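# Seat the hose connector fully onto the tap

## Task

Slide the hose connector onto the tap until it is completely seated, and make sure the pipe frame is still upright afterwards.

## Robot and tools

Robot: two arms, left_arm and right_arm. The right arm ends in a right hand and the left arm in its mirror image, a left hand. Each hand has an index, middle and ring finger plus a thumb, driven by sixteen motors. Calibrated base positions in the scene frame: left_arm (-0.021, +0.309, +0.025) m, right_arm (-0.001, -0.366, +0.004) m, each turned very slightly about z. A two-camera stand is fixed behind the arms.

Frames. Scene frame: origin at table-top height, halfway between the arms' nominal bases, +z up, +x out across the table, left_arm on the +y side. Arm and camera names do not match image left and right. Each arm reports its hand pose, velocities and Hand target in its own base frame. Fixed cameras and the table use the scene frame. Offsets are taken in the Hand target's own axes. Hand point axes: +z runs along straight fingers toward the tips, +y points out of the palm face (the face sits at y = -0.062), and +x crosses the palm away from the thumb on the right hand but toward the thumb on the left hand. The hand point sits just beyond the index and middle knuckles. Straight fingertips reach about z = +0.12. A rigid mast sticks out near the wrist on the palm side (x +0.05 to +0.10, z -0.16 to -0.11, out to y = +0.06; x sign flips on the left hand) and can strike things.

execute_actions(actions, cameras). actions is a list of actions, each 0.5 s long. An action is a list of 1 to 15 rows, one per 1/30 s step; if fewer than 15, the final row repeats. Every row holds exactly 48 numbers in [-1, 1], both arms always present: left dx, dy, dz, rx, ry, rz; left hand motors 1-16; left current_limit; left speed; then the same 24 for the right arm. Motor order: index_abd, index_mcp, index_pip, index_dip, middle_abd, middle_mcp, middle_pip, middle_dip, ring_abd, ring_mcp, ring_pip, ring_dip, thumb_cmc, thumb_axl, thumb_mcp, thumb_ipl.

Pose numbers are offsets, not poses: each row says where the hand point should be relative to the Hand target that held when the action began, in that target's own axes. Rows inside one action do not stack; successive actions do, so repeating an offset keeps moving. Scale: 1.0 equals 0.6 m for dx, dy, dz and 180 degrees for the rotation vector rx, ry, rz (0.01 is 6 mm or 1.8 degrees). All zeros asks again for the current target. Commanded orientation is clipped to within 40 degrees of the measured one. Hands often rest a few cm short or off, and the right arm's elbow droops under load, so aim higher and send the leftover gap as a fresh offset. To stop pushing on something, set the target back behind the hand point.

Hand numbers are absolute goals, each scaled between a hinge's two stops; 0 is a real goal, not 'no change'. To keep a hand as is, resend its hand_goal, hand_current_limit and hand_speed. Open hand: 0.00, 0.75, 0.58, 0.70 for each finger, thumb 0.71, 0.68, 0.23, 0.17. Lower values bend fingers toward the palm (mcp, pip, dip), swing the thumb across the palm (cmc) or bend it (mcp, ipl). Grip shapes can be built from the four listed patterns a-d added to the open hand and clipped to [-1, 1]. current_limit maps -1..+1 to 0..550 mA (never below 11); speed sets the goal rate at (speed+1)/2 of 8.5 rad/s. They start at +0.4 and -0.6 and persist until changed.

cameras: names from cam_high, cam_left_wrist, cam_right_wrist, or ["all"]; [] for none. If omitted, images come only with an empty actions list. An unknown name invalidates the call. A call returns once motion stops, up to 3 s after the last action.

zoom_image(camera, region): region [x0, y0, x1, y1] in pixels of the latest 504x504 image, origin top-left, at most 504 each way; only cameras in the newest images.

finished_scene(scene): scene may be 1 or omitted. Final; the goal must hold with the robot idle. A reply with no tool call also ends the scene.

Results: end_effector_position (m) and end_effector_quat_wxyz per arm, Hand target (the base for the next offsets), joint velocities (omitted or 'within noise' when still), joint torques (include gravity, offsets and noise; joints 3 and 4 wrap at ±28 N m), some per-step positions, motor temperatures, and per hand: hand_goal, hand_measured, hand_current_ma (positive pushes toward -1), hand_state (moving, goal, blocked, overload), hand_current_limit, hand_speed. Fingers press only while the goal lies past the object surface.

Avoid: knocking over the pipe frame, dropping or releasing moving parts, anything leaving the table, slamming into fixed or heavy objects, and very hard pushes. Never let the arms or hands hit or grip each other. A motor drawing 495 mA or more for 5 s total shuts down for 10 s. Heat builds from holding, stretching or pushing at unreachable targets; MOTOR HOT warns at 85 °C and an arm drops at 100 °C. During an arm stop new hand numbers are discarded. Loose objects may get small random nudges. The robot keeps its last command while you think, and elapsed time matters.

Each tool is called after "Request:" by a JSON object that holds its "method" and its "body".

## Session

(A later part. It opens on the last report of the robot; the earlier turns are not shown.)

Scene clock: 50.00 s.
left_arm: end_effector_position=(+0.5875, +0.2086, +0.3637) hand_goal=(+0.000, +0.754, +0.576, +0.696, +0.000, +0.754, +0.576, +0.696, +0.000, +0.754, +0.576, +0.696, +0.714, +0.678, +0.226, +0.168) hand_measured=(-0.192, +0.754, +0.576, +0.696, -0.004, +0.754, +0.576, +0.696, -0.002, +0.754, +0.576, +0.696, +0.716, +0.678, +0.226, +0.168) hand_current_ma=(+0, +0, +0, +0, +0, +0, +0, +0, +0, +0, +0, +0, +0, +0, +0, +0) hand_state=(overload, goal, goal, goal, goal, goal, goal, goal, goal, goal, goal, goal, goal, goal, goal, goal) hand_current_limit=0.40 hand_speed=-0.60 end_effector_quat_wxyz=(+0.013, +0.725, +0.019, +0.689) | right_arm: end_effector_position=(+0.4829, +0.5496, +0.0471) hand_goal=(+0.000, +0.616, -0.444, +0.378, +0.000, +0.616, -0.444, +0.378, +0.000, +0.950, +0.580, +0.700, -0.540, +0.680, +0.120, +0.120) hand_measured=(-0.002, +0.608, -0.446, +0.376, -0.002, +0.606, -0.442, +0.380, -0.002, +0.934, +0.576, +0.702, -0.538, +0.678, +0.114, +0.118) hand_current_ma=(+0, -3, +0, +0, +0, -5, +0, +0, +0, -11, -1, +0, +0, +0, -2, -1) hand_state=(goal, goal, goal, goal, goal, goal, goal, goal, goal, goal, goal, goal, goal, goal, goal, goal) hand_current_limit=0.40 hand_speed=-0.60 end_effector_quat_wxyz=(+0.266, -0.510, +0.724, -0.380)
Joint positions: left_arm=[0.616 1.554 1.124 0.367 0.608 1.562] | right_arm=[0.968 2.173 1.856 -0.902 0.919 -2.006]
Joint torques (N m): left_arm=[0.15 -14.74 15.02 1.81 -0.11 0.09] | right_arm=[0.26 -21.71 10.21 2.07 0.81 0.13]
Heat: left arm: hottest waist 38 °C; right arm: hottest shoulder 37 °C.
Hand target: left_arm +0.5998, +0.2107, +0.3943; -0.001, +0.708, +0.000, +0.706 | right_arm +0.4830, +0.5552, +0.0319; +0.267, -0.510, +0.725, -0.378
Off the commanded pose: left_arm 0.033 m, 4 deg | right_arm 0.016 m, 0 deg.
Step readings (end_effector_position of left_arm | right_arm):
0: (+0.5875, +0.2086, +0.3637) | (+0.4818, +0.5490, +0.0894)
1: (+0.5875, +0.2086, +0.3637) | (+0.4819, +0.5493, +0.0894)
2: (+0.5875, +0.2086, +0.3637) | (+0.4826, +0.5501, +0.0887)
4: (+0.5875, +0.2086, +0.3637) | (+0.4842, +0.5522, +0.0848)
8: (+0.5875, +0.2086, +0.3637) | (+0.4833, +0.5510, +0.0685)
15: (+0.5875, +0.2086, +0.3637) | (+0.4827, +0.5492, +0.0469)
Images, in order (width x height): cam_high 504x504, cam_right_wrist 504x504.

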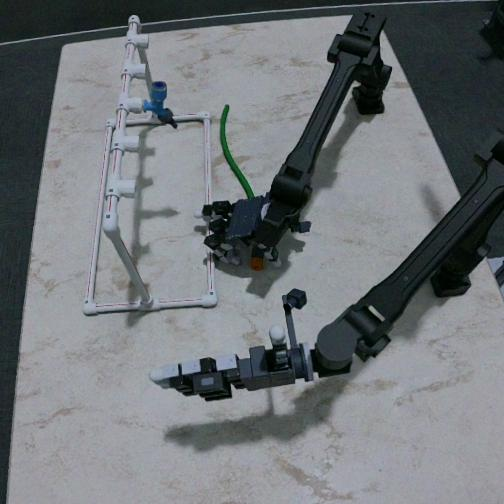

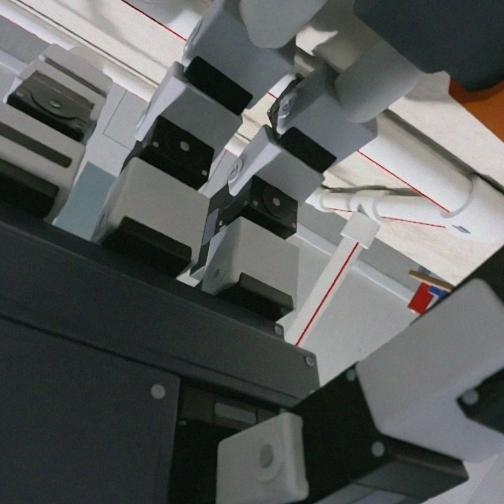

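Request:
{"method": "execute_actions", "body": {"actions": [[[0,0,0,0,0,0, 0,0.754,0.576,0.696,0,0.754,0.576,0.696,0,0.754,0.576,0.696,0.714,0.678,0.226,0.168,0.4,-0.6, 0.008,0.019,0.0167,0,0,0, -0.117,0.616,-0.445,0.377,0.117,0.616,-0.445,0.377,0,0.95,0.58,0.70,-0.66,0.68,0.12,0.12,0.4,-0.6]]], "cameras": ["cam_high", "cam_right_wrist"]}}

Request:
{"method": "zoom_image", "body": {"camera": "cam_high", "region": [210, 190, 310, 290]}}

Request:
{"method": "zoom_image", "body": {"camera": "cam_right_wrist", "region": [200, 0, 504, 304]}}

Scene clock: 52.63 s.
left_arm: end_effector_position=(+0.5875, +0.2086, +0.3637) hand_goal=(+0.000, +0.754, +0.576, +0.696, +0.000, +0.754, +0.576, +0.696, +0.000, +0.754, +0.576, +0.696, +0.714, +0.678, +0.226, +0.168) hand_measured=(-0.192, +0.754, +0.576, +0.696, -0.004, +0.754, +0.576, +0.696, -0.002, +0.754, +0.576, +0.696, +0.716, +0.678, +0.226, +0.168) hand_current_ma=(+0, +0, +0, +0, +0, +0, +0, +0, +0, +0, +0, +0, +0, +0, +0, +0) hand_state=(overload, goal, goal, goal, goal, goal, goal, goal, goal, goal, goal, goal, goal, goal, goal, goal) hand_current_limit=0.40 hand_speed=-0.60 end_effector_quat_wxyz=(+0.013, +0.725, +0.019, +0.689) | right_arm: end_effector_position=(+0.4854, +0.5516, +0.0434) hand_goal=(-0.116, +0.616, -0.444, +0.378, +0.118, +0.616, -0.444, +0.378, +0.000, +0.950, +0.580, +0.700, -0.660, +0.680, +0.120, +0.120) hand_measured=(-0.114, +0.600, -0.466, +0.368, +0.094, +0.604, -0.468, +0.362, -0.002, +0.934, +0.576, +0.702, -0.658, +0.678, +0.114, +0.118) hand_current_ma=(+0, -10, -15, -5, -14, -7, -19, -9, +0, -11, -1, +0, +0, +0, -2, -1) hand_state=(goal, goal, blocked, goal, blocked, goal, blocked, goal, goal, goal, goal, goal, goal, goal, goal, goal) hand_current_limit=0.40 hand_speed=-0.60 end_effector_quat_wxyz=(+0.276, -0.504, +0.725, -0.379)
Joint positions: left_arm=[0.616 1.554 1.124 0.367 0.608 1.562] | right_arm=[0.968 2.173 1.84 -0.864 0.924 -2.006]
Joint torques (N m): left_arm=[0.15 -14.68 15.02 1.81 -0.11 0.09] | right_arm=[0.03 -21.6 8.4 2.39 0.52 0.08]
Heat: left arm: hottest waist 38 °C; right arm: hottest shoulder 37 °C.
Hand target: left_arm +0.5998, +0.2107, +0.3943; -0.001, +0.708, +0.000, +0.706 | right_arm +0.4830, +0.5502, +0.0169; +0.267, -0.510, +0.725, -0.378
Off the commanded pose: left_arm 0.033 m, 4 deg | right_arm 0.027 m, 1 deg.
Step readings (end_effector_position of left_arm | right_arm):
0: (+0.5875, +0.2086, +0.3637) | (+0.4829, +0.5496, +0.0471)
1: (+0.5875, +0.2086, +0.3637) | (+0.4830, +0.5497, +0.0471)
2: (+0.5875, +0.2086, +0.3637) | (+0.4834, +0.5503, +0.0470)
4: (+0.5875, +0.2086, +0.3637) | (+0.4842, +0.5510, +0.0456)
8: (+0.5875, +0.2086, +0.3637) | (+0.4850, +0.5515, +0.0439)
15: (+0.5875, +0.2086, +0.3637) | (+0.4853, +0.5517, +0.0434)
Images, in order (width x height): cam_high 504x504, cam_right_wrist 504x504.

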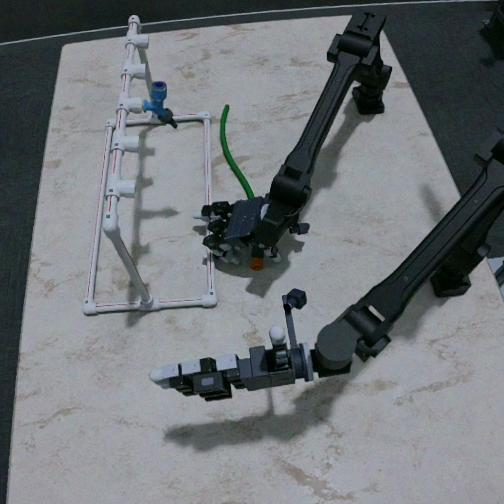

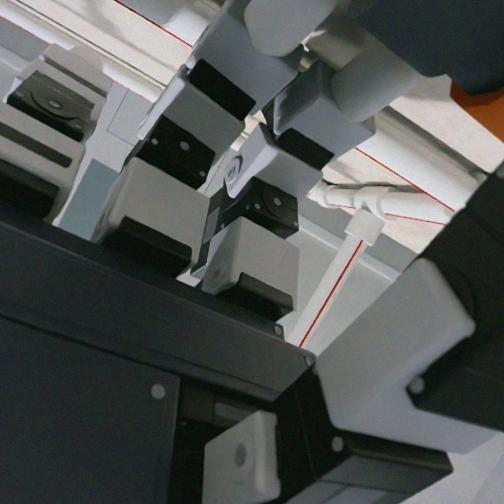

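Scaled by 5.040 from the camera's 504x504 image, which has a finer 720x720 frame.

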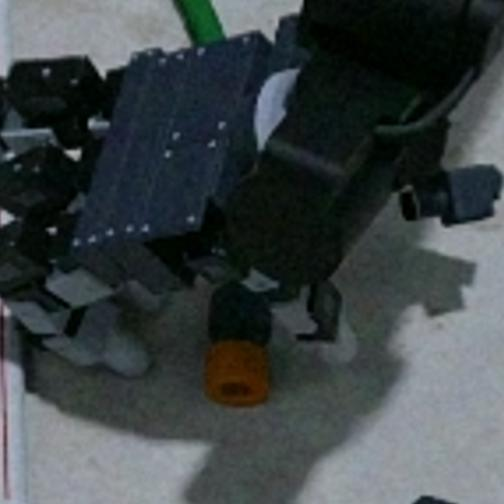

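Scaled by 1.658 from the camera's 504x504 image, which has a finer 720x720 frame.

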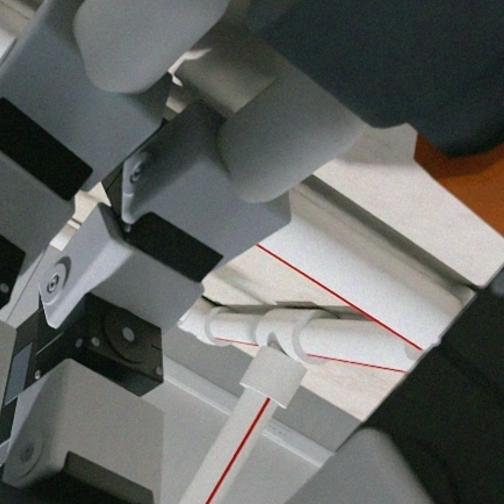

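Request:
{"method": "execute_actions", "body": {"actions": [[[0,0,0,0,0,0, 0,0.754,0.576,0.696,0,0.754,0.576,0.696,0,0.754,0.576,0.696,0.714,0.678,0.226,0.168,0.4,-0.6, 0,-0.014,-0.0095,0,0,0, -0.117,0.205,-0.212,0.377,0.117,0.205,-0.212,0.377,0,0.95,0.58,0.70,-0.66,0.68,0.08,0.10,0.4,-0.75]]], "cameras": ["cam_high", "cam_right_wrist"]}}

Request:
{"method": "zoom_image", "body": {"camera": "cam_high", "region": [210, 190, 310, 290]}}

Request:
{"method": "zoom_image", "body": {"camera": "cam_right_wrist", "region": [200, 0, 504, 304]}}

Scene clock: 55.33 s.
left_arm: end_effector_position=(+0.5875, +0.2086, +0.3637) hand_goal=(+0.000, +0.754, +0.576, +0.696, +0.000, +0.754, +0.576, +0.696, +0.000, +0.754, +0.576, +0.696, +0.714, +0.678, +0.226, +0.168) hand_measured=(-0.192, +0.754, +0.576, +0.696, -0.004, +0.754, +0.576, +0.696, -0.002, +0.754, +0.576, +0.696, +0.716, +0.678, +0.226, +0.168) hand_current_ma=(+0, +0, +0, +0, +0, +0, +0, +0, +0, +0, +0, +0, +0, +0, +0, +0) hand_state=(overload, goal, goal, goal, goal, goal, goal, goal, goal, goal, goal, goal, goal, goal, goal, goal) hand_current_limit=0.40 hand_speed=-0.60 end_effector_quat_wxyz=(+0.013, +0.725, +0.019, +0.689) | right_arm: end_effector_position=(+0.4897, +0.5481, +0.0476) hand_goal=(-0.116, +0.206, -0.212, +0.378, +0.118, +0.206, -0.212, +0.378, +0.000, +0.950, +0.580, +0.700, -0.660, +0.680, +0.080, +0.100) hand_measured=(-0.114, +0.206, -0.214, +0.376, +0.118, +0.210, -0.212, +0.376, -0.002, +0.936, +0.576, +0.702, -0.658, +0.678, +0.080, +0.102) hand_current_ma=(+0, +0, +0, +0, +0, +1, +0, +0, +0, -9, -1, +0, +0, +0, +0, +0) hand_state=(goal, goal, goal, goal, goal, goal, goal, goal, goal, goal, goal, goal, goal, goal, goal, goal) hand_current_limit=0.40 hand_speed=-0.75 end_effector_quat_wxyz=(+0.277, -0.500, +0.729, -0.377)
Joint positions: left_arm=[0.616 1.554 1.124 0.367 0.608 1.562] | right_arm=[0.959 2.164 1.837 -0.861 0.919 -2.006]
Joint torques (N m): left_arm=[0.15 -14.68 15.04 1.81 -0.11 0.09] | right_arm=[0.09 -22.48 9.61 1.37 0.7 0.06]
Heat: left arm: hottest waist 38 °C; right arm: hottest shoulder 37 °C.
Hand target: left_arm +0.5998, +0.2107, +0.3943; -0.001, +0.708, +0.000, +0.706 | right_arm +0.4831, +0.5500, +0.0268; +0.266, -0.510, +0.725, -0.378
Off the commanded pose: left_arm 0.033 m, 4 deg | right_arm 0.022 m, 2 deg.
Step readings (end_effector_position of left_arm | right_arm):
0: (+0.5875, +0.2086, +0.3637) | (+0.4854, +0.5516, +0.0434)
1: (+0.5875, +0.2086, +0.3637) | (+0.4854, +0.5516, +0.0434)
2: (+0.5875, +0.2086, +0.3637) | (+0.4857, +0.5514, +0.0436)
4: (+0.5875, +0.2086, +0.3637) | (+0.4868, +0.5508, +0.0444)
8: (+0.5875, +0.2086, +0.3637) | (+0.4900, +0.5488, +0.0490)
15: (+0.5875, +0.2086, +0.3637) | (+0.4969, +0.5429, +0.0506)
Images, in order (width x height): cam_high 504x504, cam_right_wrist 504x504.

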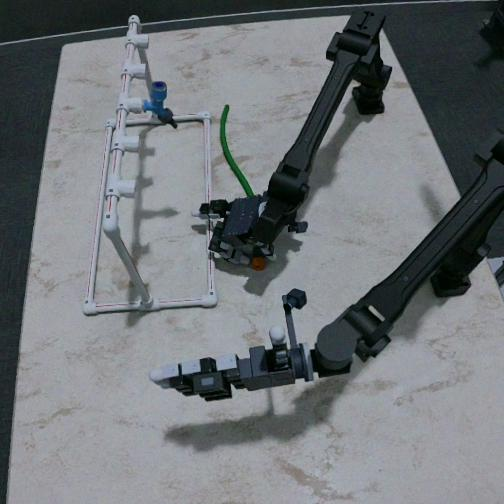

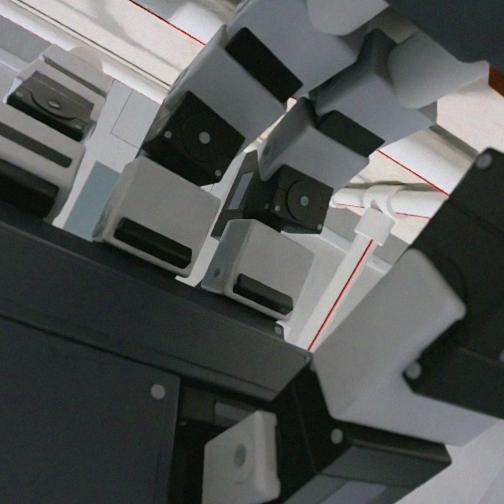

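Scaled by 5.040 from the camera's 504x504 image, which has a finer 720x720 frame.

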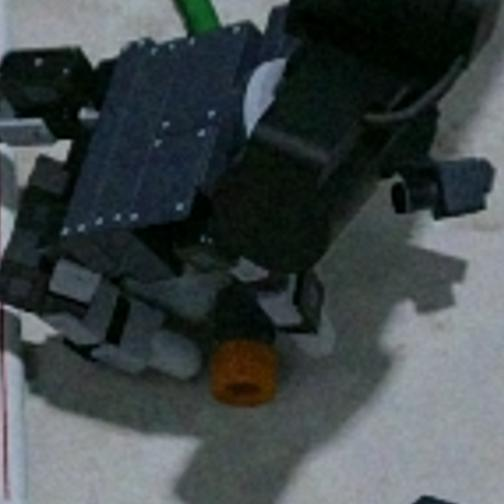

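Scaled by 1.658 from the camera's 504x504 image, which has a finer 720x720 frame.

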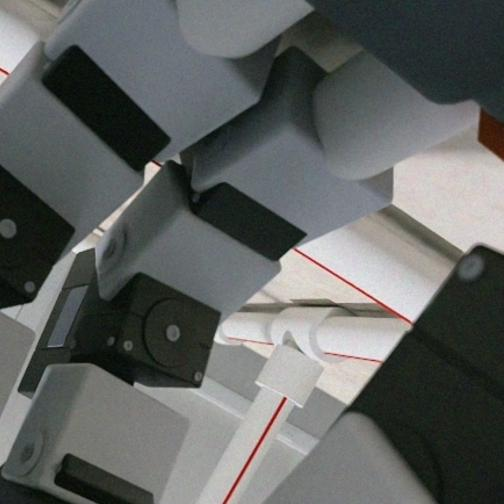

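Request:
{"method": "execute_actions", "body": {"actions": [[[0,0,0,0,0,0, 0,0.754,0.576,0.696,0,0.754,0.576,0.696,0,0.754,0.576,0.696,0.714,0.678,0.226,0.168,0.4,-0.6, 0,0,0,0,0,0, -0.117,0.03,-0.12,0.377,0.117,0.03,-0.12,0.377,0,0.95,0.58,0.70,-0.66,0.68,-0.06,0.08,0.2,-0.75]],[[0,0,0,0,0,0, 0,0.754,0.576,0.696,0,0.754,0.576,0.696,0,0.754,0.576,0.696,0.714,0.678,0.226,0.168,0.4,-0.6, 0,0,0,0,0,0, -0.117,-0.08,-0.14,0.33,0.117,-0.08,-0.14,0.33,0,0.95,0.58,0.70,-0.66,0.68,-0.12,0.06,0.2,-0.75]]], "cameras": ["cam_high", "cam_right_wrist"]}}

Request:
{"method": "zoom_image", "body": {"camera": "cam_high", "region": [210, 190, 310, 290]}}

Request:
{"method": "zoom_image", "body": {"camera": "cam_right_wrist", "region": [200, 0, 504, 304]}}

Scene clock: 57.63 s.
left_arm: end_effector_position=(+0.5875, +0.2086, +0.3637) hand_goal=(+0.000, +0.754, +0.576, +0.696, +0.000, +0.754, +0.576, +0.696, +0.000, +0.754, +0.576, +0.696, +0.714, +0.678, +0.226, +0.168) hand_measured=(-0.192, +0.754, +0.576, +0.696, -0.004, +0.754, +0.576, +0.696, -0.002, +0.754, +0.576, +0.696, +0.716, +0.678, +0.226, +0.168) hand_current_ma=(+0, +0, +0, +0, +0, +0, +0, +0, +0, +0, +0, +0, +0, +0, +0, +0) hand_state=(overload, goal, goal, goal, goal, goal, goal, goal, goal, goal, goal, goal, goal, goal, goal, goal) hand_current_limit=0.40 hand_speed=-0.60 end_effector_quat_wxyz=(+0.013, +0.725, +0.019, +0.689) | right_arm: end_effector_position=(+0.4914, +0.5465, +0.0480) hand_goal=(-0.116, -0.080, -0.140, +0.330, +0.118, -0.080, -0.140, +0.330, +0.000, +0.950, +0.580, +0.700, -0.660, +0.680, -0.120, +0.060) hand_measured=(-0.114, +0.056, -0.102, +0.364, +0.116, +0.114, -0.112, +0.354, -0.002, +0.936, +0.576, +0.702, -0.660, +0.678, +0.000, +0.102) hand_current_ma=(+0, +330, +42, +32, +0, +330, +25, +19, +0, -9, -1, +0, +0, +0, +330, +79) hand_state=(goal, blocked, blocked, blocked, goal, blocked, blocked, blocked, goal, goal, goal, goal, goal, goal, blocked, blocked) hand_current_limit=0.20 hand_speed=-0.75 end_effector_quat_wxyz=(+0.277, -0.499, +0.729, -0.379)
Joint positions: left_arm=[0.616 1.554 1.124 0.367 0.608 1.562] | right_arm=[0.957 2.164 1.837 -0.861 0.924 -2.006]
Joint torques (N m): left_arm=[0.15 -14.74 15.04 1.81 -0.11 0.09] | right_arm=[0.73 -21.48 9.59 1.39 0.45 0.06]
Heat: left arm: hottest waist 38 °C; right arm: hottest shoulder 37 °C.
Hand target: left_arm +0.5998, +0.2107, +0.3943; -0.001, +0.708, +0.000, +0.706 | right_arm +0.4832, +0.5500, +0.0268; +0.266, -0.510, +0.725, -0.378
Off the commanded pose: left_arm 0.033 m, 4 deg | right_arm 0.023 m, 2 deg.
Step readings (end_effector_position of left_arm | right_arm):
0: (+0.5875, +0.2086, +0.3637) | (+0.4896, +0.5482, +0.0475)
1: (+0.5875, +0.2086, +0.3637) | (+0.4896, +0.5482, +0.0475)
2: (+0.5875, +0.2086, +0.3637) | (+0.4897, +0.5481, +0.0476)
4: (+0.5875, +0.2086, +0.3637) | (+0.4906, +0.5472, +0.0480)
8: (+0.5875, +0.2086, +0.3637) | (+0.4916, +0.5462, +0.0483)
15: (+0.5875, +0.2086, +0.3637) | (+0.4919, +0.5460, +0.0483)
16: (+0.5875, +0.2086, +0.3637) | (+0.4919, +0.5460, +0.0483)
17: (+0.5875, +0.2086, +0.3637) | (+0.4918, +0.5461, +0.0482)
19: (+0.5875, +0.2086, +0.3637) | (+0.4915, +0.5464, +0.0481)
23: (+0.5875, +0.2086, +0.3637) | (+0.4914, +0.5465, +0.0480)
30: (+0.5875, +0.2086, +0.3637) | (+0.4914, +0.5465, +0.0480)
Images, in order (width x height): cam_high 504x504, cam_right_wrist 504x504.

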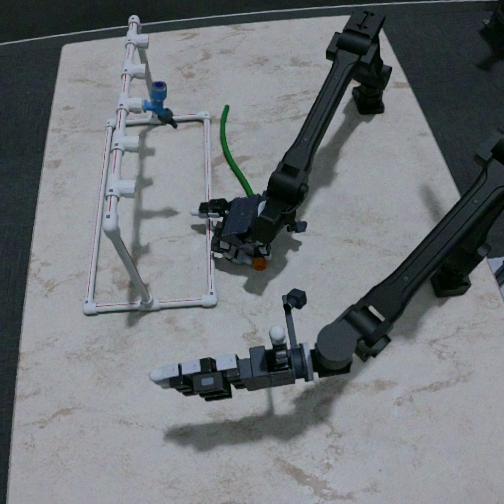

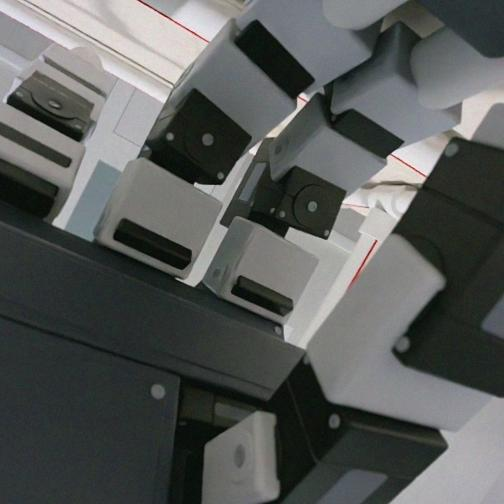

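Scaled by 5.040 from the camera's 504x504 image, which has a finer 720x720 frame.

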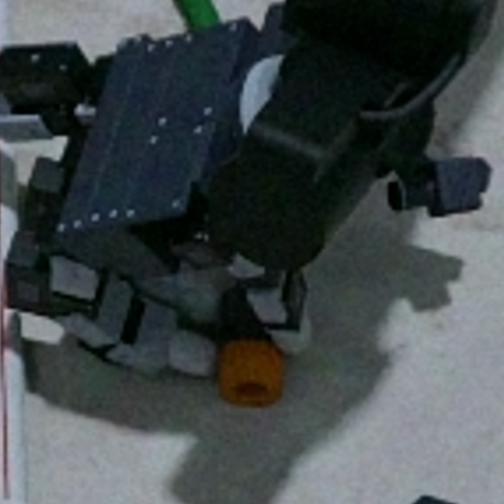

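Scaled by 1.658 from the camera's 504x504 image, which has a finer 720x720 frame.

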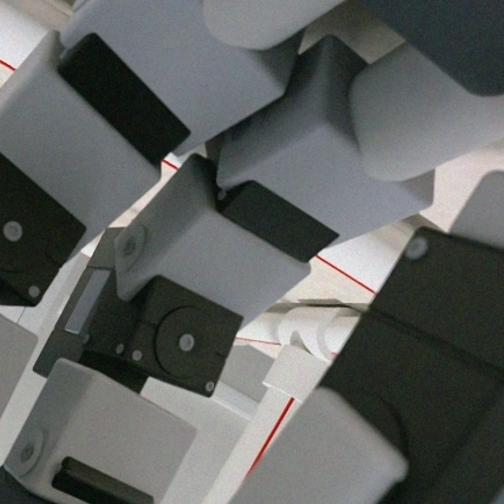

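Request:
{"method": "execute_actions", "body": {"actions": [[[0,0,0,0,0,0, 0,0.754,0.576,0.696,0,0.754,0.576,0.696,0,0.754,0.576,0.696,0.714,0.678,0.226,0.168,0.4,-0.6, 0,-0.109,-0.0765,0,0,0, -0.117,-0.08,-0.14,0.33,0.117,-0.08,-0.14,0.33,0,0.95,0.58,0.70,-0.66,0.68,-0.12,0.06,0.3,-0.75]]], "cameras": ["cam_high", "cam_right_wrist"]}}

Request:
{"method": "zoom_image", "body": {"camera": "cam_high", "region": [210, 190, 310, 290]}}

Scene clock: 58.93 s.
left_arm: end_effector_position=(+0.5875, +0.2086, +0.3637) hand_goal=(+0.000, +0.754, +0.576, +0.696, +0.000, +0.754, +0.576, +0.696, +0.000, +0.754, +0.576, +0.696, +0.714, +0.678, +0.226, +0.168) hand_measured=(-0.192, +0.754, +0.576, +0.696, -0.004, +0.754, +0.576, +0.696, -0.002, +0.754, +0.576, +0.696, +0.716, +0.678, +0.226, +0.168) hand_current_ma=(+0, +0, +0, +0, +0, +0, +0, +0, +0, +0, +0, +0, +0, +0, +0, +0) hand_state=(overload, goal, goal, goal, goal, goal, goal, goal, goal, goal, goal, goal, goal, goal, goal, goal) hand_current_limit=0.40 hand_speed=-0.60 end_effector_quat_wxyz=(+0.013, +0.725, +0.019, +0.689) | right_arm: end_effector_position=(+0.4767, +0.5311, +0.0675) hand_goal=(-0.116, -0.080, -0.140, +0.330, +0.118, -0.080, -0.140, +0.330, +0.000, +0.950, +0.580, +0.700, -0.660, +0.680, -0.120, +0.060) hand_measured=(-0.110, +0.048, -0.100, +0.362, +0.120, +0.098, -0.096, +0.354, -0.002, +0.936, +0.576, +0.702, -0.668, +0.678, +0.000, +0.106) hand_current_ma=(+1, +349, +43, +29, +0, +356, +50, +19, +0, -9, -1, +0, -3, +0, +358, +94) hand_state=(goal, blocked, blocked, blocked, goal, blocked, blocked, blocked, goal, goal, goal, goal, goal, goal, blocked, blocked) hand_current_limit=0.30 hand_speed=-0.75 end_effector_quat_wxyz=(+0.238, -0.521, +0.721, -0.389)
Joint positions: left_arm=[0.616 1.554 1.124 0.367 0.608 1.562] | right_arm=[0.959 2.144 1.874 -1.013 0.916 -2.006]
Joint torques (N m): left_arm=[0.15 -14.74 15.04 1.81 -0.11 0.09] | right_arm=[0.79 -25.93 14.37 0.69 0.82 0.01]
Heat: left arm: hottest waist 38 °C; right arm: hottest shoulder 37 °C.
Hand target: left_arm +0.5998, +0.2107, +0.3943; -0.001, +0.708, +0.000, +0.706 | right_arm +0.4830, +0.5500, +0.1069; +0.266, -0.510, +0.725, -0.378
Off the commanded pose: left_arm 0.033 m, 4 deg | right_arm 0.044 m, 4 deg.
Step readings (end_effector_position of left_arm | right_arm):
0: (+0.5875, +0.2086, +0.3637) | (+0.4914, +0.5465, +0.0480)
1: (+0.5875, +0.2086, +0.3637) | (+0.4913, +0.5464, +0.0479)
2: (+0.5875, +0.2086, +0.3637) | (+0.4900, +0.5451, +0.0473)
4: (+0.5875, +0.2086, +0.3637) | (+0.4855, +0.5408, +0.0476)
8: (+0.5875, +0.2086, +0.3637) | (+0.4773, +0.5309, +0.0496)
15: (+0.5875, +0.2086, +0.3637) | (+0.4761, +0.5302, +0.0625)
Images, in order (width x height): cam_high 504x504, cam_right_wrist 504x504.

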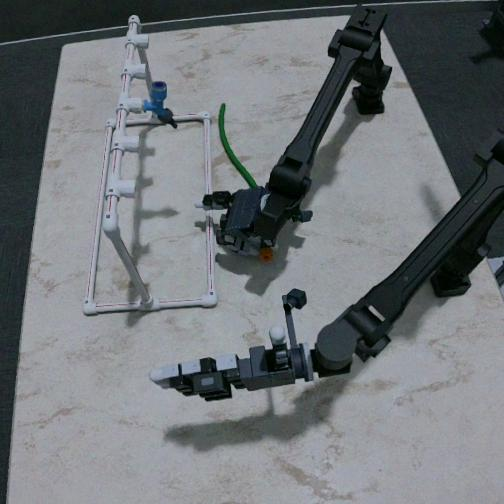

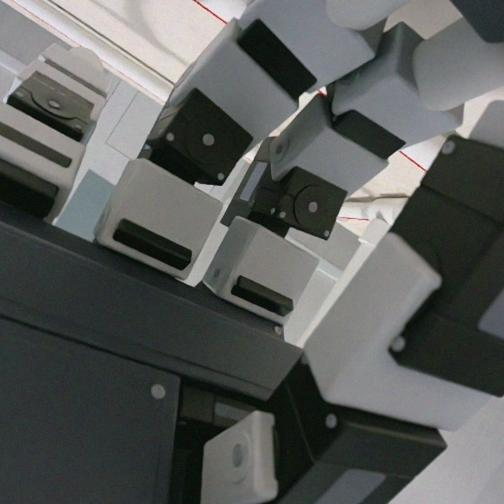

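Scaled by 5.040 from the camera's 504x504 image, which has a finer 720x720 frame.

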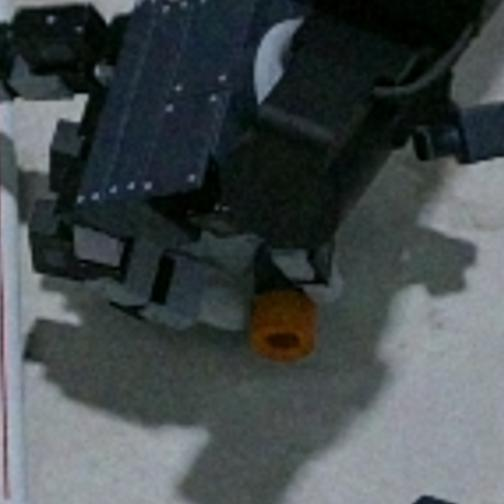

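Request:
{"method": "execute_actions", "body": {"actions": [[[0,0,0,0,0,0, 0,0.754,0.576,0.696,0,0.754,0.576,0.696,0,0.754,0.576,0.696,0.714,0.678,0.226,0.168,0.4,-0.6, 0,-0.123,-0.086,0,0,0, -0.117,-0.08,-0.14,0.33,0.117,-0.08,-0.14,0.33,0,0.95,0.58,0.70,-0.66,0.68,-0.12,0.06,0.3,-0.75]],[[0,0,0,0,0,0, 0,0.754,0.576,0.696,0,0.754,0.576,0.696,0,0.754,0.576,0.696,0.714,0.678,0.226,0.168,0.4,-0.6, 0,-0.123,-0.086,0,0,0, -0.117,-0.08,-0.14,0.33,0.117,-0.08,-0.14,0.33,0,0.95,0.58,0.70,-0.66,0.68,-0.12,0.06,0.3,-0.75]]], "cameras": ["cam_high", "cam_right_wrist"]}}

Request:
{"method": "zoom_image", "body": {"camera": "cam_high", "region": [210, 150, 310, 250]}}

Scene clock: 64.13 s.
left_arm: end_effector_position=(+0.5875, +0.2086, +0.3637) hand_goal=(+0.000, +0.754, +0.576, +0.696, +0.000, +0.754, +0.576, +0.696, +0.000, +0.754, +0.576, +0.696, +0.714, +0.678, +0.226, +0.168) hand_measured=(-0.192, +0.754, +0.576, +0.696, -0.004, +0.754, +0.576, +0.696, -0.002, +0.754, +0.576, +0.696, +0.716, +0.678, +0.226, +0.168) hand_current_ma=(+0, +0, +0, +0, +0, +0, +0, +0, +0, +0, +0, +0, +0, +0, +0, +0) hand_state=(overload, goal, goal, goal, goal, goal, goal, goal, goal, goal, goal, goal, goal, goal, goal, goal) hand_current_limit=0.40 hand_speed=-0.60 end_effector_quat_wxyz=(+0.013, +0.725, +0.019, +0.689) | right_arm: end_effector_position=(+0.4821, +0.5389, +0.2807) hand_goal=(-0.116, -0.080, -0.140, +0.330, +0.118, -0.080, -0.140, +0.330, +0.000, +0.950, +0.580, +0.700, -0.660, +0.680, -0.120, +0.060) hand_measured=(-0.112, -0.054, -0.126, +0.338, +0.118, -0.066, -0.132, +0.336, -0.002, +0.936, +0.576, +0.702, -0.664, +0.678, -0.092, +0.072) hand_current_ma=(+1, +22, +8, +3, +0, +9, +3, +1, +0, -9, -1, +0, -1, +0, +37, +9) hand_state=(goal, blocked, goal, goal, goal, goal, goal, goal, goal, goal, goal, goal, goal, goal, blocked, goal) hand_current_limit=0.30 hand_speed=-0.75 end_effector_quat_wxyz=(+0.263, -0.513, +0.723, -0.381)
Joint positions: left_arm=[0.616 1.554 1.124 0.367 0.608 1.562] | right_arm=[0.959 2.127 2.401 -1.489 0.914 -2.021]
Joint torques (N m): left_arm=[0.15 -14.68 15.04 1.81 -0.11 0.09] | right_arm=[0.62 -21.3 14.43 0.87 0.88 0.08]
Heat: left arm: hottest waist 38 °C; right arm: hottest shoulder 38 °C.
Hand target: left_arm +0.5998, +0.2107, +0.3943; -0.001, +0.708, +0.000, +0.706 | right_arm +0.4827, +0.5498, +0.2868; +0.266, -0.510, +0.725, -0.378
Off the commanded pose: left_arm 0.033 m, 4 deg | right_arm 0.013 m, 1 deg.
Step readings (end_effector_position of left_arm | right_arm):
0: (+0.5875, +0.2086, +0.3637) | (+0.4767, +0.5311, +0.0675)
1: (+0.5875, +0.2086, +0.3637) | (+0.4766, +0.5309, +0.0680)
2: (+0.5875, +0.2086, +0.3637) | (+0.4756, +0.5299, +0.0698)
4: (+0.5875, +0.2086, +0.3637) | (+0.4733, +0.5269, +0.0784)
8: (+0.5875, +0.2086, +0.3637) | (+0.4741, +0.5281, +0.1150)
15: (+0.5875, +0.2086, +0.3637) | (+0.4818, +0.5386, +0.1825)
16: (+0.5875, +0.2086, +0.3637) | (+0.4824, +0.5395, +0.1879)
17: (+0.5875, +0.2086, +0.3637) | (+0.4819, +0.5389, +0.1932)
19: (+0.5875, +0.2086, +0.3637) | (+0.4794, +0.5355, +0.2067)
23: (+0.5875, +0.2086, +0.3637) | (+0.4806, +0.5370, +0.2490)
30: (+0.5875, +0.2086, +0.3637) | (+0.4806, +0.5370, +0.3010)
Images, in order (width x height): cam_high 504x504, cam_right_wrist 504x504.

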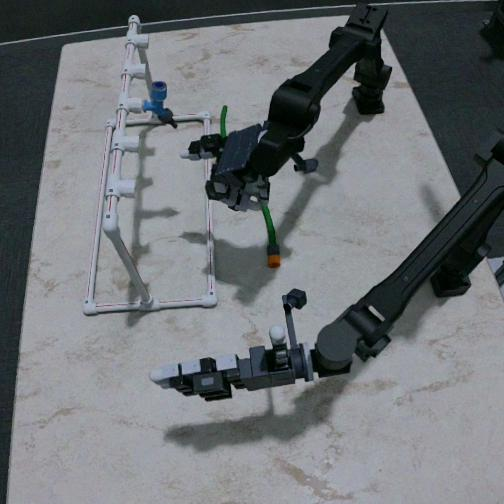

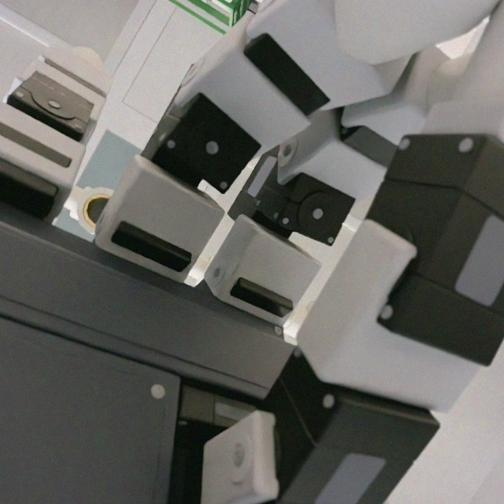

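Scaled by 5.040 from the camera's 504x504 image, which has a finer 720x720 frame.

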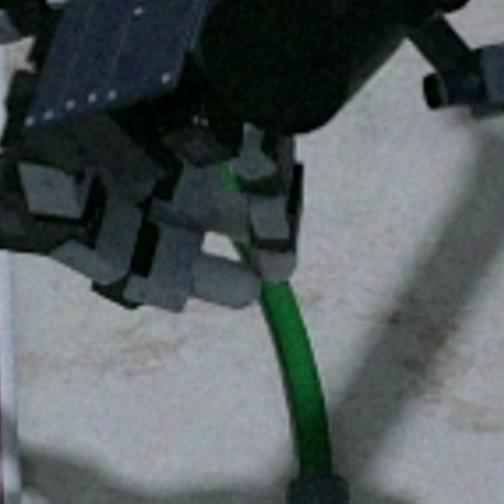

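Request:
{"method": "zoom_image", "body": {"camera": "cam_high", "region": [240, 200, 310, 270]}}

Scaled by 7.200 from the camera's 504x504 image, which has a finer 720x720 frame.

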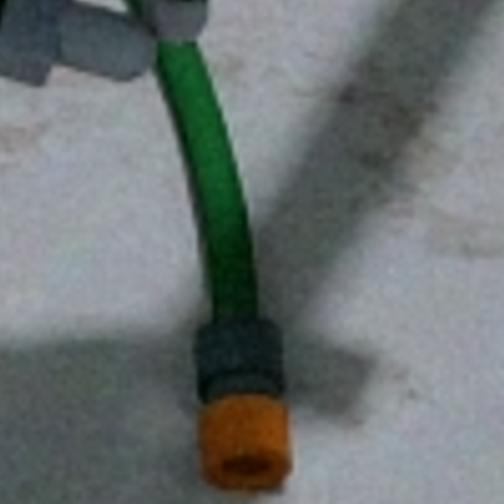

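Request:
{"method": "execute_actions", "body": {"actions": [[[0,0,0,0,0,0, 0,0.754,0.576,0.696,0,0.754,0.576,0.696,0,0.754,0.576,0.696,0.714,0.678,0.226,0.168,0.4,-0.6, 0.0157,0.1538,0.0766,0,0,0, 0,0.616,-0.445,0.377,0.117,0.616,-0.445,0.377,0,0.95,0.58,0.70,-0.69,0.68,0.12,0.12,0.4,-0.6]],[[0,0,0,0,0,0, 0,0.754,0.576,0.696,0,0.754,0.576,0.696,0,0.754,0.576,0.696,0.714,0.678,0.226,0.168,0.4,-0.6, 0.0157,0.1538,0.0766,0,0,0, 0,0.616,-0.445,0.377,0.117,0.616,-0.445,0.377,0,0.95,0.58,0.70,-0.69,0.68,0.12,0.12,0.4,-0.6]]], "cameras": ["cam_high", "cam_right_wrist"]}}

Request:
{"method": "zoom_image", "body": {"camera": "cam_high", "region": [220, 180, 320, 280]}}

Scene clock: 69.57 s.
left_arm: end_effector_position=(+0.5875, +0.2086, +0.3637) hand_goal=(+0.000, +0.754, +0.576, +0.696, +0.000, +0.754, +0.576, +0.696, +0.000, +0.754, +0.576, +0.696, +0.714, +0.678, +0.226, +0.168) hand_measured=(-0.192, +0.754, +0.576, +0.696, -0.004, +0.754, +0.576, +0.696, -0.002, +0.754, +0.576, +0.696, +0.716, +0.678, +0.226, +0.168) hand_current_ma=(+0, +0, +0, +0, +0, +0, +0, +0, +0, +0, +0, +0, +0, +0, +0, +0) hand_state=(overload, goal, goal, goal, goal, goal, goal, goal, goal, goal, goal, goal, goal, goal, goal, goal) hand_current_limit=0.40 hand_speed=-0.60 end_effector_quat_wxyz=(+0.013, +0.725, +0.019, +0.689) | right_arm: end_effector_position=(+0.4493, +0.5353, +0.0831) hand_goal=(+0.000, +0.616, -0.444, +0.378, +0.118, +0.616, -0.444, +0.378, +0.000, +0.950, +0.580, +0.700, -0.690, +0.680, +0.120, +0.120) hand_measured=(-0.002, +0.608, -0.440, +0.376, +0.118, +0.606, -0.440, +0.376, -0.002, +0.936, +0.576, +0.702, -0.688, +0.678, +0.114, +0.118) hand_current_ma=(+0, -3, +1, +0, +0, -4, +1, +0, +0, -8, -1, +0, +1, +0, -2, -1) hand_state=(goal, goal, goal, goal, goal, goal, goal, goal, goal, goal, goal, goal, goal, goal, goal, goal) hand_current_limit=0.40 hand_speed=-0.60 end_effector_quat_wxyz=(+0.259, -0.509, +0.727, -0.381)
Joint positions: left_arm=[0.616 1.554 1.124 0.367 0.608 1.562] | right_arm=[0.997 2.077 1.798 -1.003 0.927 -1.94]
Joint torques (N m): left_arm=[0.15 -14.68 15.02 1.8 -0.11 0.09] | right_arm=[0.62 -22.36 10.15 1.91 0.92 0]
Heat: left arm: hottest elbow 39 °C; right arm: hottest shoulder 38 °C.
Hand target: left_arm +0.5998, +0.2107, +0.3943; -0.001, +0.708, +0.000, +0.706 | right_arm +0.4480, +0.5425, +0.0829; +0.266, -0.510, +0.725, -0.378
Off the commanded pose: left_arm 0.033 m, 4 deg | right_arm 0.007 m, 1 deg.
Step readings (end_effector_position of left_arm | right_arm):
0: (+0.5875, +0.2086, +0.3637) | (+0.4821, +0.5389, +0.2807)
1: (+0.5875, +0.2086, +0.3637) | (+0.4819, +0.5391, +0.2806)
2: (+0.5875, +0.2086, +0.3637) | (+0.4816, +0.5396, +0.2774)
4: (+0.5875, +0.2086, +0.3637) | (+0.4787, +0.5374, +0.2629)
8: (+0.5875, +0.2086, +0.3637) | (+0.4685, +0.5319, +0.2087)
15: (+0.5875, +0.2086, +0.3637) | (+0.4640, +0.5370, +0.1682)
16: (+0.5875, +0.2086, +0.3637) | (+0.4645, +0.5391, +0.1677)
17: (+0.5875, +0.2086, +0.3637) | (+0.4652, +0.5411, +0.1660)
19: (+0.5875, +0.2086, +0.3637) | (+0.4616, +0.5405, +0.1533)
23: (+0.5875, +0.2086, +0.3637) | (+0.4496, +0.5315, +0.1090)
30: (+0.5875, +0.2086, +0.3637) | (+0.4474, +0.5314, +0.0821)
Images, in order (width x height): cam_high 504x504, cam_right_wrist 504x504.

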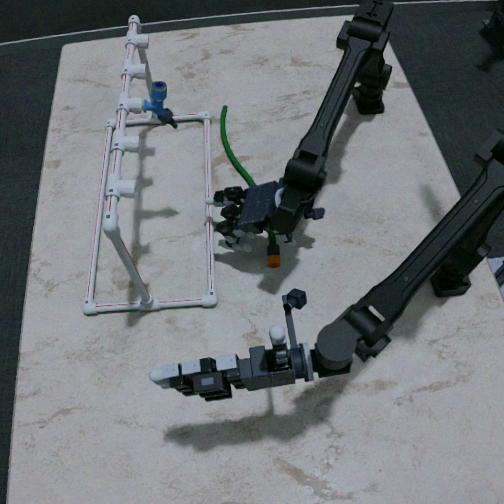

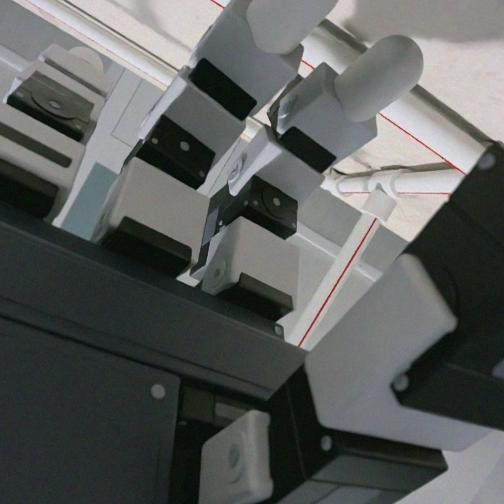

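Scaled by 5.040 from the camera's 504x504 image, which has a finer 720x720 frame.

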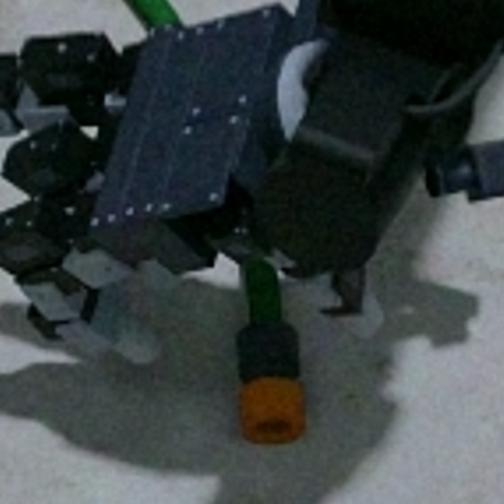

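Request:
{"method": "execute_actions", "body": {"actions": [[[0,0,0,0,0,0, 0,0.754,0.576,0.696,0,0.754,0.576,0.696,0,0.754,0.576,0.696,0.714,0.678,0.226,0.168,0.4,-0.6, -0.0063,0.0737,0.0488,0,0,0, 0,0.616,-0.445,0.377,0.117,0.616,-0.445,0.377,0,0.95,0.58,0.70,-0.69,0.68,0.12,0.12,0.4,-0.6]]], "cameras": ["cam_high", "cam_right_wrist"]}}

Request:
{"method": "zoom_image", "body": {"camera": "cam_high", "region": [220, 180, 320, 280]}}

Scene clock: 70.97 s.
left_arm: end_effector_position=(+0.5875, +0.2086, +0.3637) hand_goal=(+0.000, +0.754, +0.576, +0.696, +0.000, +0.754, +0.576, +0.696, +0.000, +0.754, +0.576, +0.696, +0.714, +0.678, +0.226, +0.168) hand_measured=(-0.192, +0.754, +0.576, +0.696, -0.004, +0.754, +0.576, +0.696, -0.002, +0.754, +0.576, +0.696, +0.716, +0.678, +0.226, +0.168) hand_current_ma=(+0, +0, +0, +0, +0, +0, +0, +0, +0, +0, +0, +0, +0, +0, +0, +0) hand_state=(overload, goal, goal, goal, goal, goal, goal, goal, goal, goal, goal, goal, goal, goal, goal, goal) hand_current_limit=0.40 hand_speed=-0.60 end_effector_quat_wxyz=(+0.013, +0.725, +0.019, +0.689) | right_arm: end_effector_position=(+0.4510, +0.5402, +0.0457) hand_goal=(+0.000, +0.616, -0.444, +0.378, +0.118, +0.616, -0.444, +0.378, +0.000, +0.950, +0.580, +0.700, -0.690, +0.680, +0.120, +0.120) hand_measured=(-0.002, +0.608, -0.448, +0.374, +0.118, +0.606, -0.444, +0.376, -0.002, +0.936, +0.576, +0.702, -0.688, +0.678, +0.114, +0.118) hand_current_ma=(+0, -3, -1, -1, +0, -5, +0, +0, +0, -8, -1, +0, +0, +0, -2, -1) hand_state=(goal, goal, goal, goal, goal, goal, goal, goal, goal, goal, goal, goal, goal, goal, goal, goal) hand_current_limit=0.40 hand_speed=-0.60 end_effector_quat_wxyz=(+0.268, -0.505, +0.728, -0.379)
Joint positions: left_arm=[0.616 1.554 1.124 0.367 0.608 1.562] | right_arm=[1 2.111 1.749 -0.9 0.93 -1.94]
Joint torques (N m): left_arm=[0.15 -14.74 15.04 1.8 -0.11 0.09] | right_arm=[0.5 -20.48 9.87 1.98 0.84 0.03]
Heat: left arm: hottest elbow 39 °C; right arm: hottest shoulder 38 °C.
Hand target: left_arm +0.5998, +0.2107, +0.3943; -0.001, +0.708, +0.000, +0.706 | right_arm +0.4481, +0.5465, +0.0299; +0.266, -0.510, +0.725, -0.378
Off the commanded pose: left_arm 0.033 m, 4 deg | right_arm 0.017 m, 1 deg.
Step readings (end_effector_position of left_arm | right_arm):
0: (+0.5875, +0.2086, +0.3637) | (+0.4493, +0.5353, +0.0831)
1: (+0.5875, +0.2086, +0.3637) | (+0.4494, +0.5356, +0.0831)
2: (+0.5875, +0.2086, +0.3637) | (+0.4502, +0.5367, +0.0824)
4: (+0.5875, +0.2086, +0.3637) | (+0.4516, +0.5404, +0.0794)
8: (+0.5875, +0.2086, +0.3637) | (+0.4511, +0.5411, +0.0654)
15: (+0.5875, +0.2086, +0.3637) | (+0.4508, +0.5399, +0.0456)
Images, in order (width x height): cam_high 504x504, cam_right_wrist 504x504.

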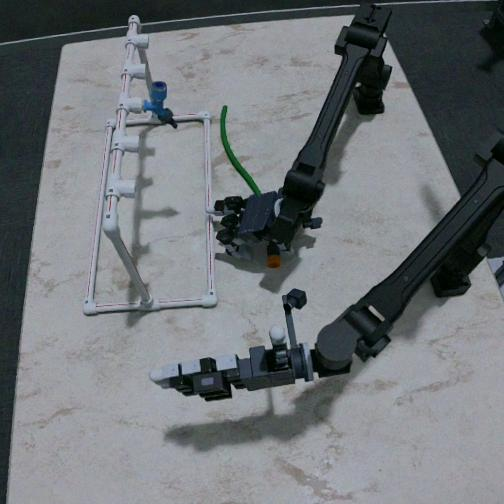

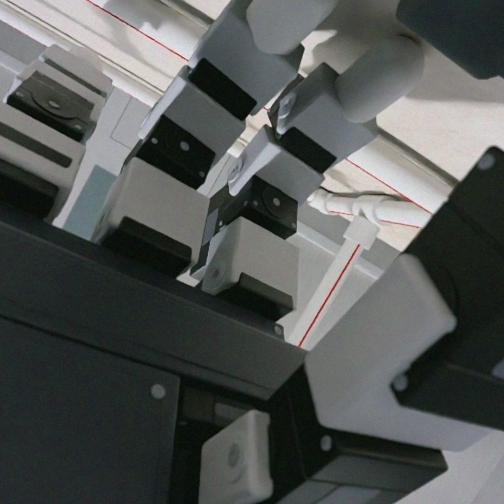

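Scaled by 5.040 from the camera's 504x504 image, which has a finer 720x720 frame.

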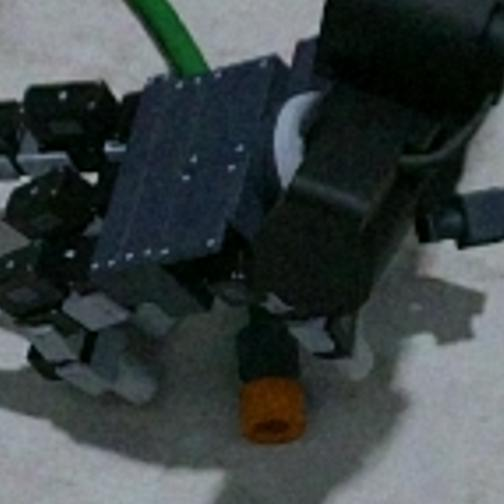

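Request:
{"method": "execute_actions", "body": {"actions": [[[0,0,0,0,0,0, 0,0.754,0.576,0.696,0,0.754,0.576,0.696,0,0.754,0.576,0.696,0.714,0.678,0.226,0.168,0.4,-0.6, 0,0,0,0,0,0, 0,0.08,-0.14,0.377,0.117,0.08,-0.14,0.377,0,0.95,0.58,0.70,-0.69,0.68,0.02,0.10,0.4,-0.75]],[[0,0,0,0,0,0, 0,0.754,0.576,0.696,0,0.754,0.576,0.696,0,0.754,0.576,0.696,0.714,0.678,0.226,0.168,0.4,-0.6, 0,0,0,0,0,0, 0,-0.15,-0.16,0.33,0.117,-0.2,-0.20,0.30,0,0.95,0.58,0.70,-0.69,0.68,-0.25,0.04,0.78,-0.75]]], "cameras": ["cam_high", "cam_right_wrist"]}}

Request:
{"method": "zoom_image", "body": {"camera": "cam_high", "region": [220, 180, 320, 280]}}

Scene clock: 72.80 s.
left_arm: end_effector_position=(+0.5875, +0.2086, +0.3637) hand_goal=(+0.000, +0.754, +0.576, +0.696, +0.000, +0.754, +0.576, +0.696, +0.000, +0.754, +0.576, +0.696, +0.714, +0.678, +0.226, +0.168) hand_measured=(-0.192, +0.754, +0.576, +0.696, -0.004, +0.754, +0.576, +0.696, -0.002, +0.754, +0.576, +0.696, +0.716, +0.678, +0.226, +0.168) hand_current_ma=(+0, +0, +0, +0, +0, +0, +0, +0, +0, +0, +0, +0, +0, +0, +0, +0) hand_state=(overload, goal, goal, goal, goal, goal, goal, goal, goal, goal, goal, goal, goal, goal, goal, goal) hand_current_limit=0.40 hand_speed=-0.60 end_effector_quat_wxyz=(+0.013, +0.725, +0.019, +0.689) | right_arm: end_effector_position=(+0.4531, +0.5437, +0.0502) hand_goal=(+0.000, -0.150, -0.160, +0.330, +0.118, -0.200, -0.200, +0.300, +0.000, +0.950, +0.580, +0.700, -0.690, +0.680, -0.250, +0.040) hand_measured=(+0.002, +0.034, -0.112, +0.348, +0.112, +0.110, -0.156, +0.320, -0.002, +0.938, +0.576, +0.702, -0.690, +0.684, -0.010, +0.100) hand_current_ma=(+0, +488, +61, +12, -1, +487, +50, +13, +0, -7, -1, +0, +0, +1, +490, +148) hand_state=(goal, blocked, blocked, goal, goal, blocked, blocked, goal, goal, goal, goal, goal, goal, goal, blocked, blocked) hand_current_limit=0.78 hand_speed=-0.75 end_effector_quat_wxyz=(+0.276, -0.500, +0.730, -0.375)
Joint positions: left_arm=[0.616 1.554 1.124 0.367 0.608 1.562] | right_arm=[1 2.107 1.749 -0.886 0.931 -1.937]
Joint torques (N m): left_arm=[0.15 -14.74 15.04 1.83 -0.11 0.09] | right_arm=[0.67 -20.13 9.84 1.44 0.75 0.01]
Heat: left arm: hottest elbow 39 °C; right arm: hottest shoulder 39 °C.
Hand target: left_arm +0.5998, +0.2107, +0.3943; -0.001, +0.708, +0.000, +0.706 | right_arm +0.4479, +0.5467, +0.0298; +0.266, -0.510, +0.725, -0.378
Off the commanded pose: left_arm 0.033 m, 4 deg | right_arm 0.021 m, 2 deg.
Step readings (end_effector_position of left_arm | right_arm):
0: (+0.5875, +0.2086, +0.3637) | (+0.4510, +0.5402, +0.0457)
1: (+0.5875, +0.2086, +0.3637) | (+0.4510, +0.5402, +0.0457)
2: (+0.5875, +0.2086, +0.3637) | (+0.4512, +0.5400, +0.0458)
4: (+0.5875, +0.2086, +0.3637) | (+0.4522, +0.5397, +0.0464)
8: (+0.5875, +0.2086, +0.3637) | (+0.4559, +0.5383, +0.0484)
15: (+0.5875, +0.2086, +0.3637) | (+0.4618, +0.5358, +0.0532)
16: (+0.5875, +0.2086, +0.3637) | (+0.4627, +0.5355, +0.0533)
17: (+0.5875, +0.2086, +0.3637) | (+0.4619, +0.5363, +0.0523)
19: (+0.5875, +0.2086, +0.3637) | (+0.4588, +0.5389, +0.0504)
23: (+0.5875, +0.2086, +0.3637) | (+0.4540, +0.5429, +0.0504)
30: (+0.5875, +0.2086, +0.3637) | (+0.4533, +0.5435, +0.0503)
Images, in order (width x height): cam_high 504x504, cam_right_wrist 504x504.

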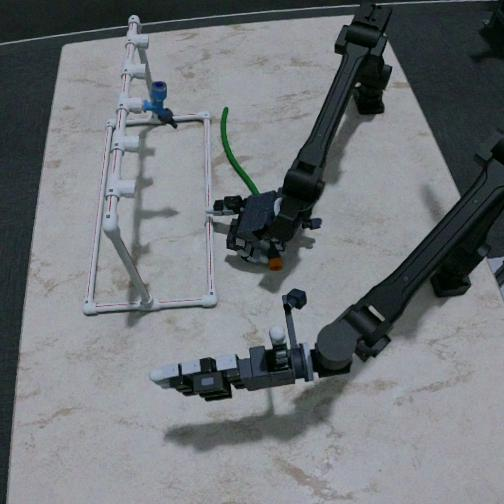

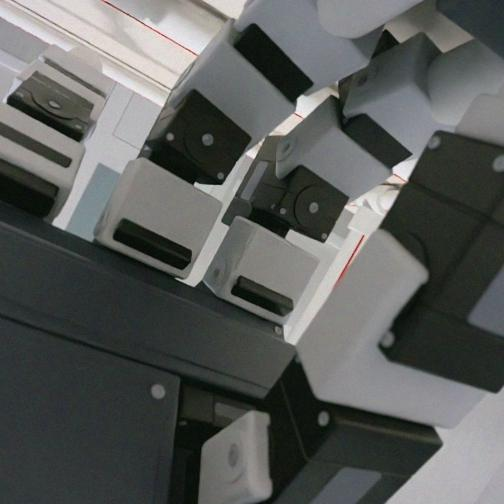

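Scaled by 5.040 from the camera's 504x504 image, which has a finer 720x720 frame.

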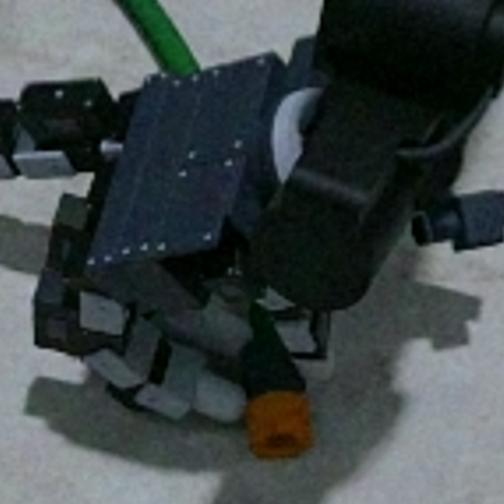

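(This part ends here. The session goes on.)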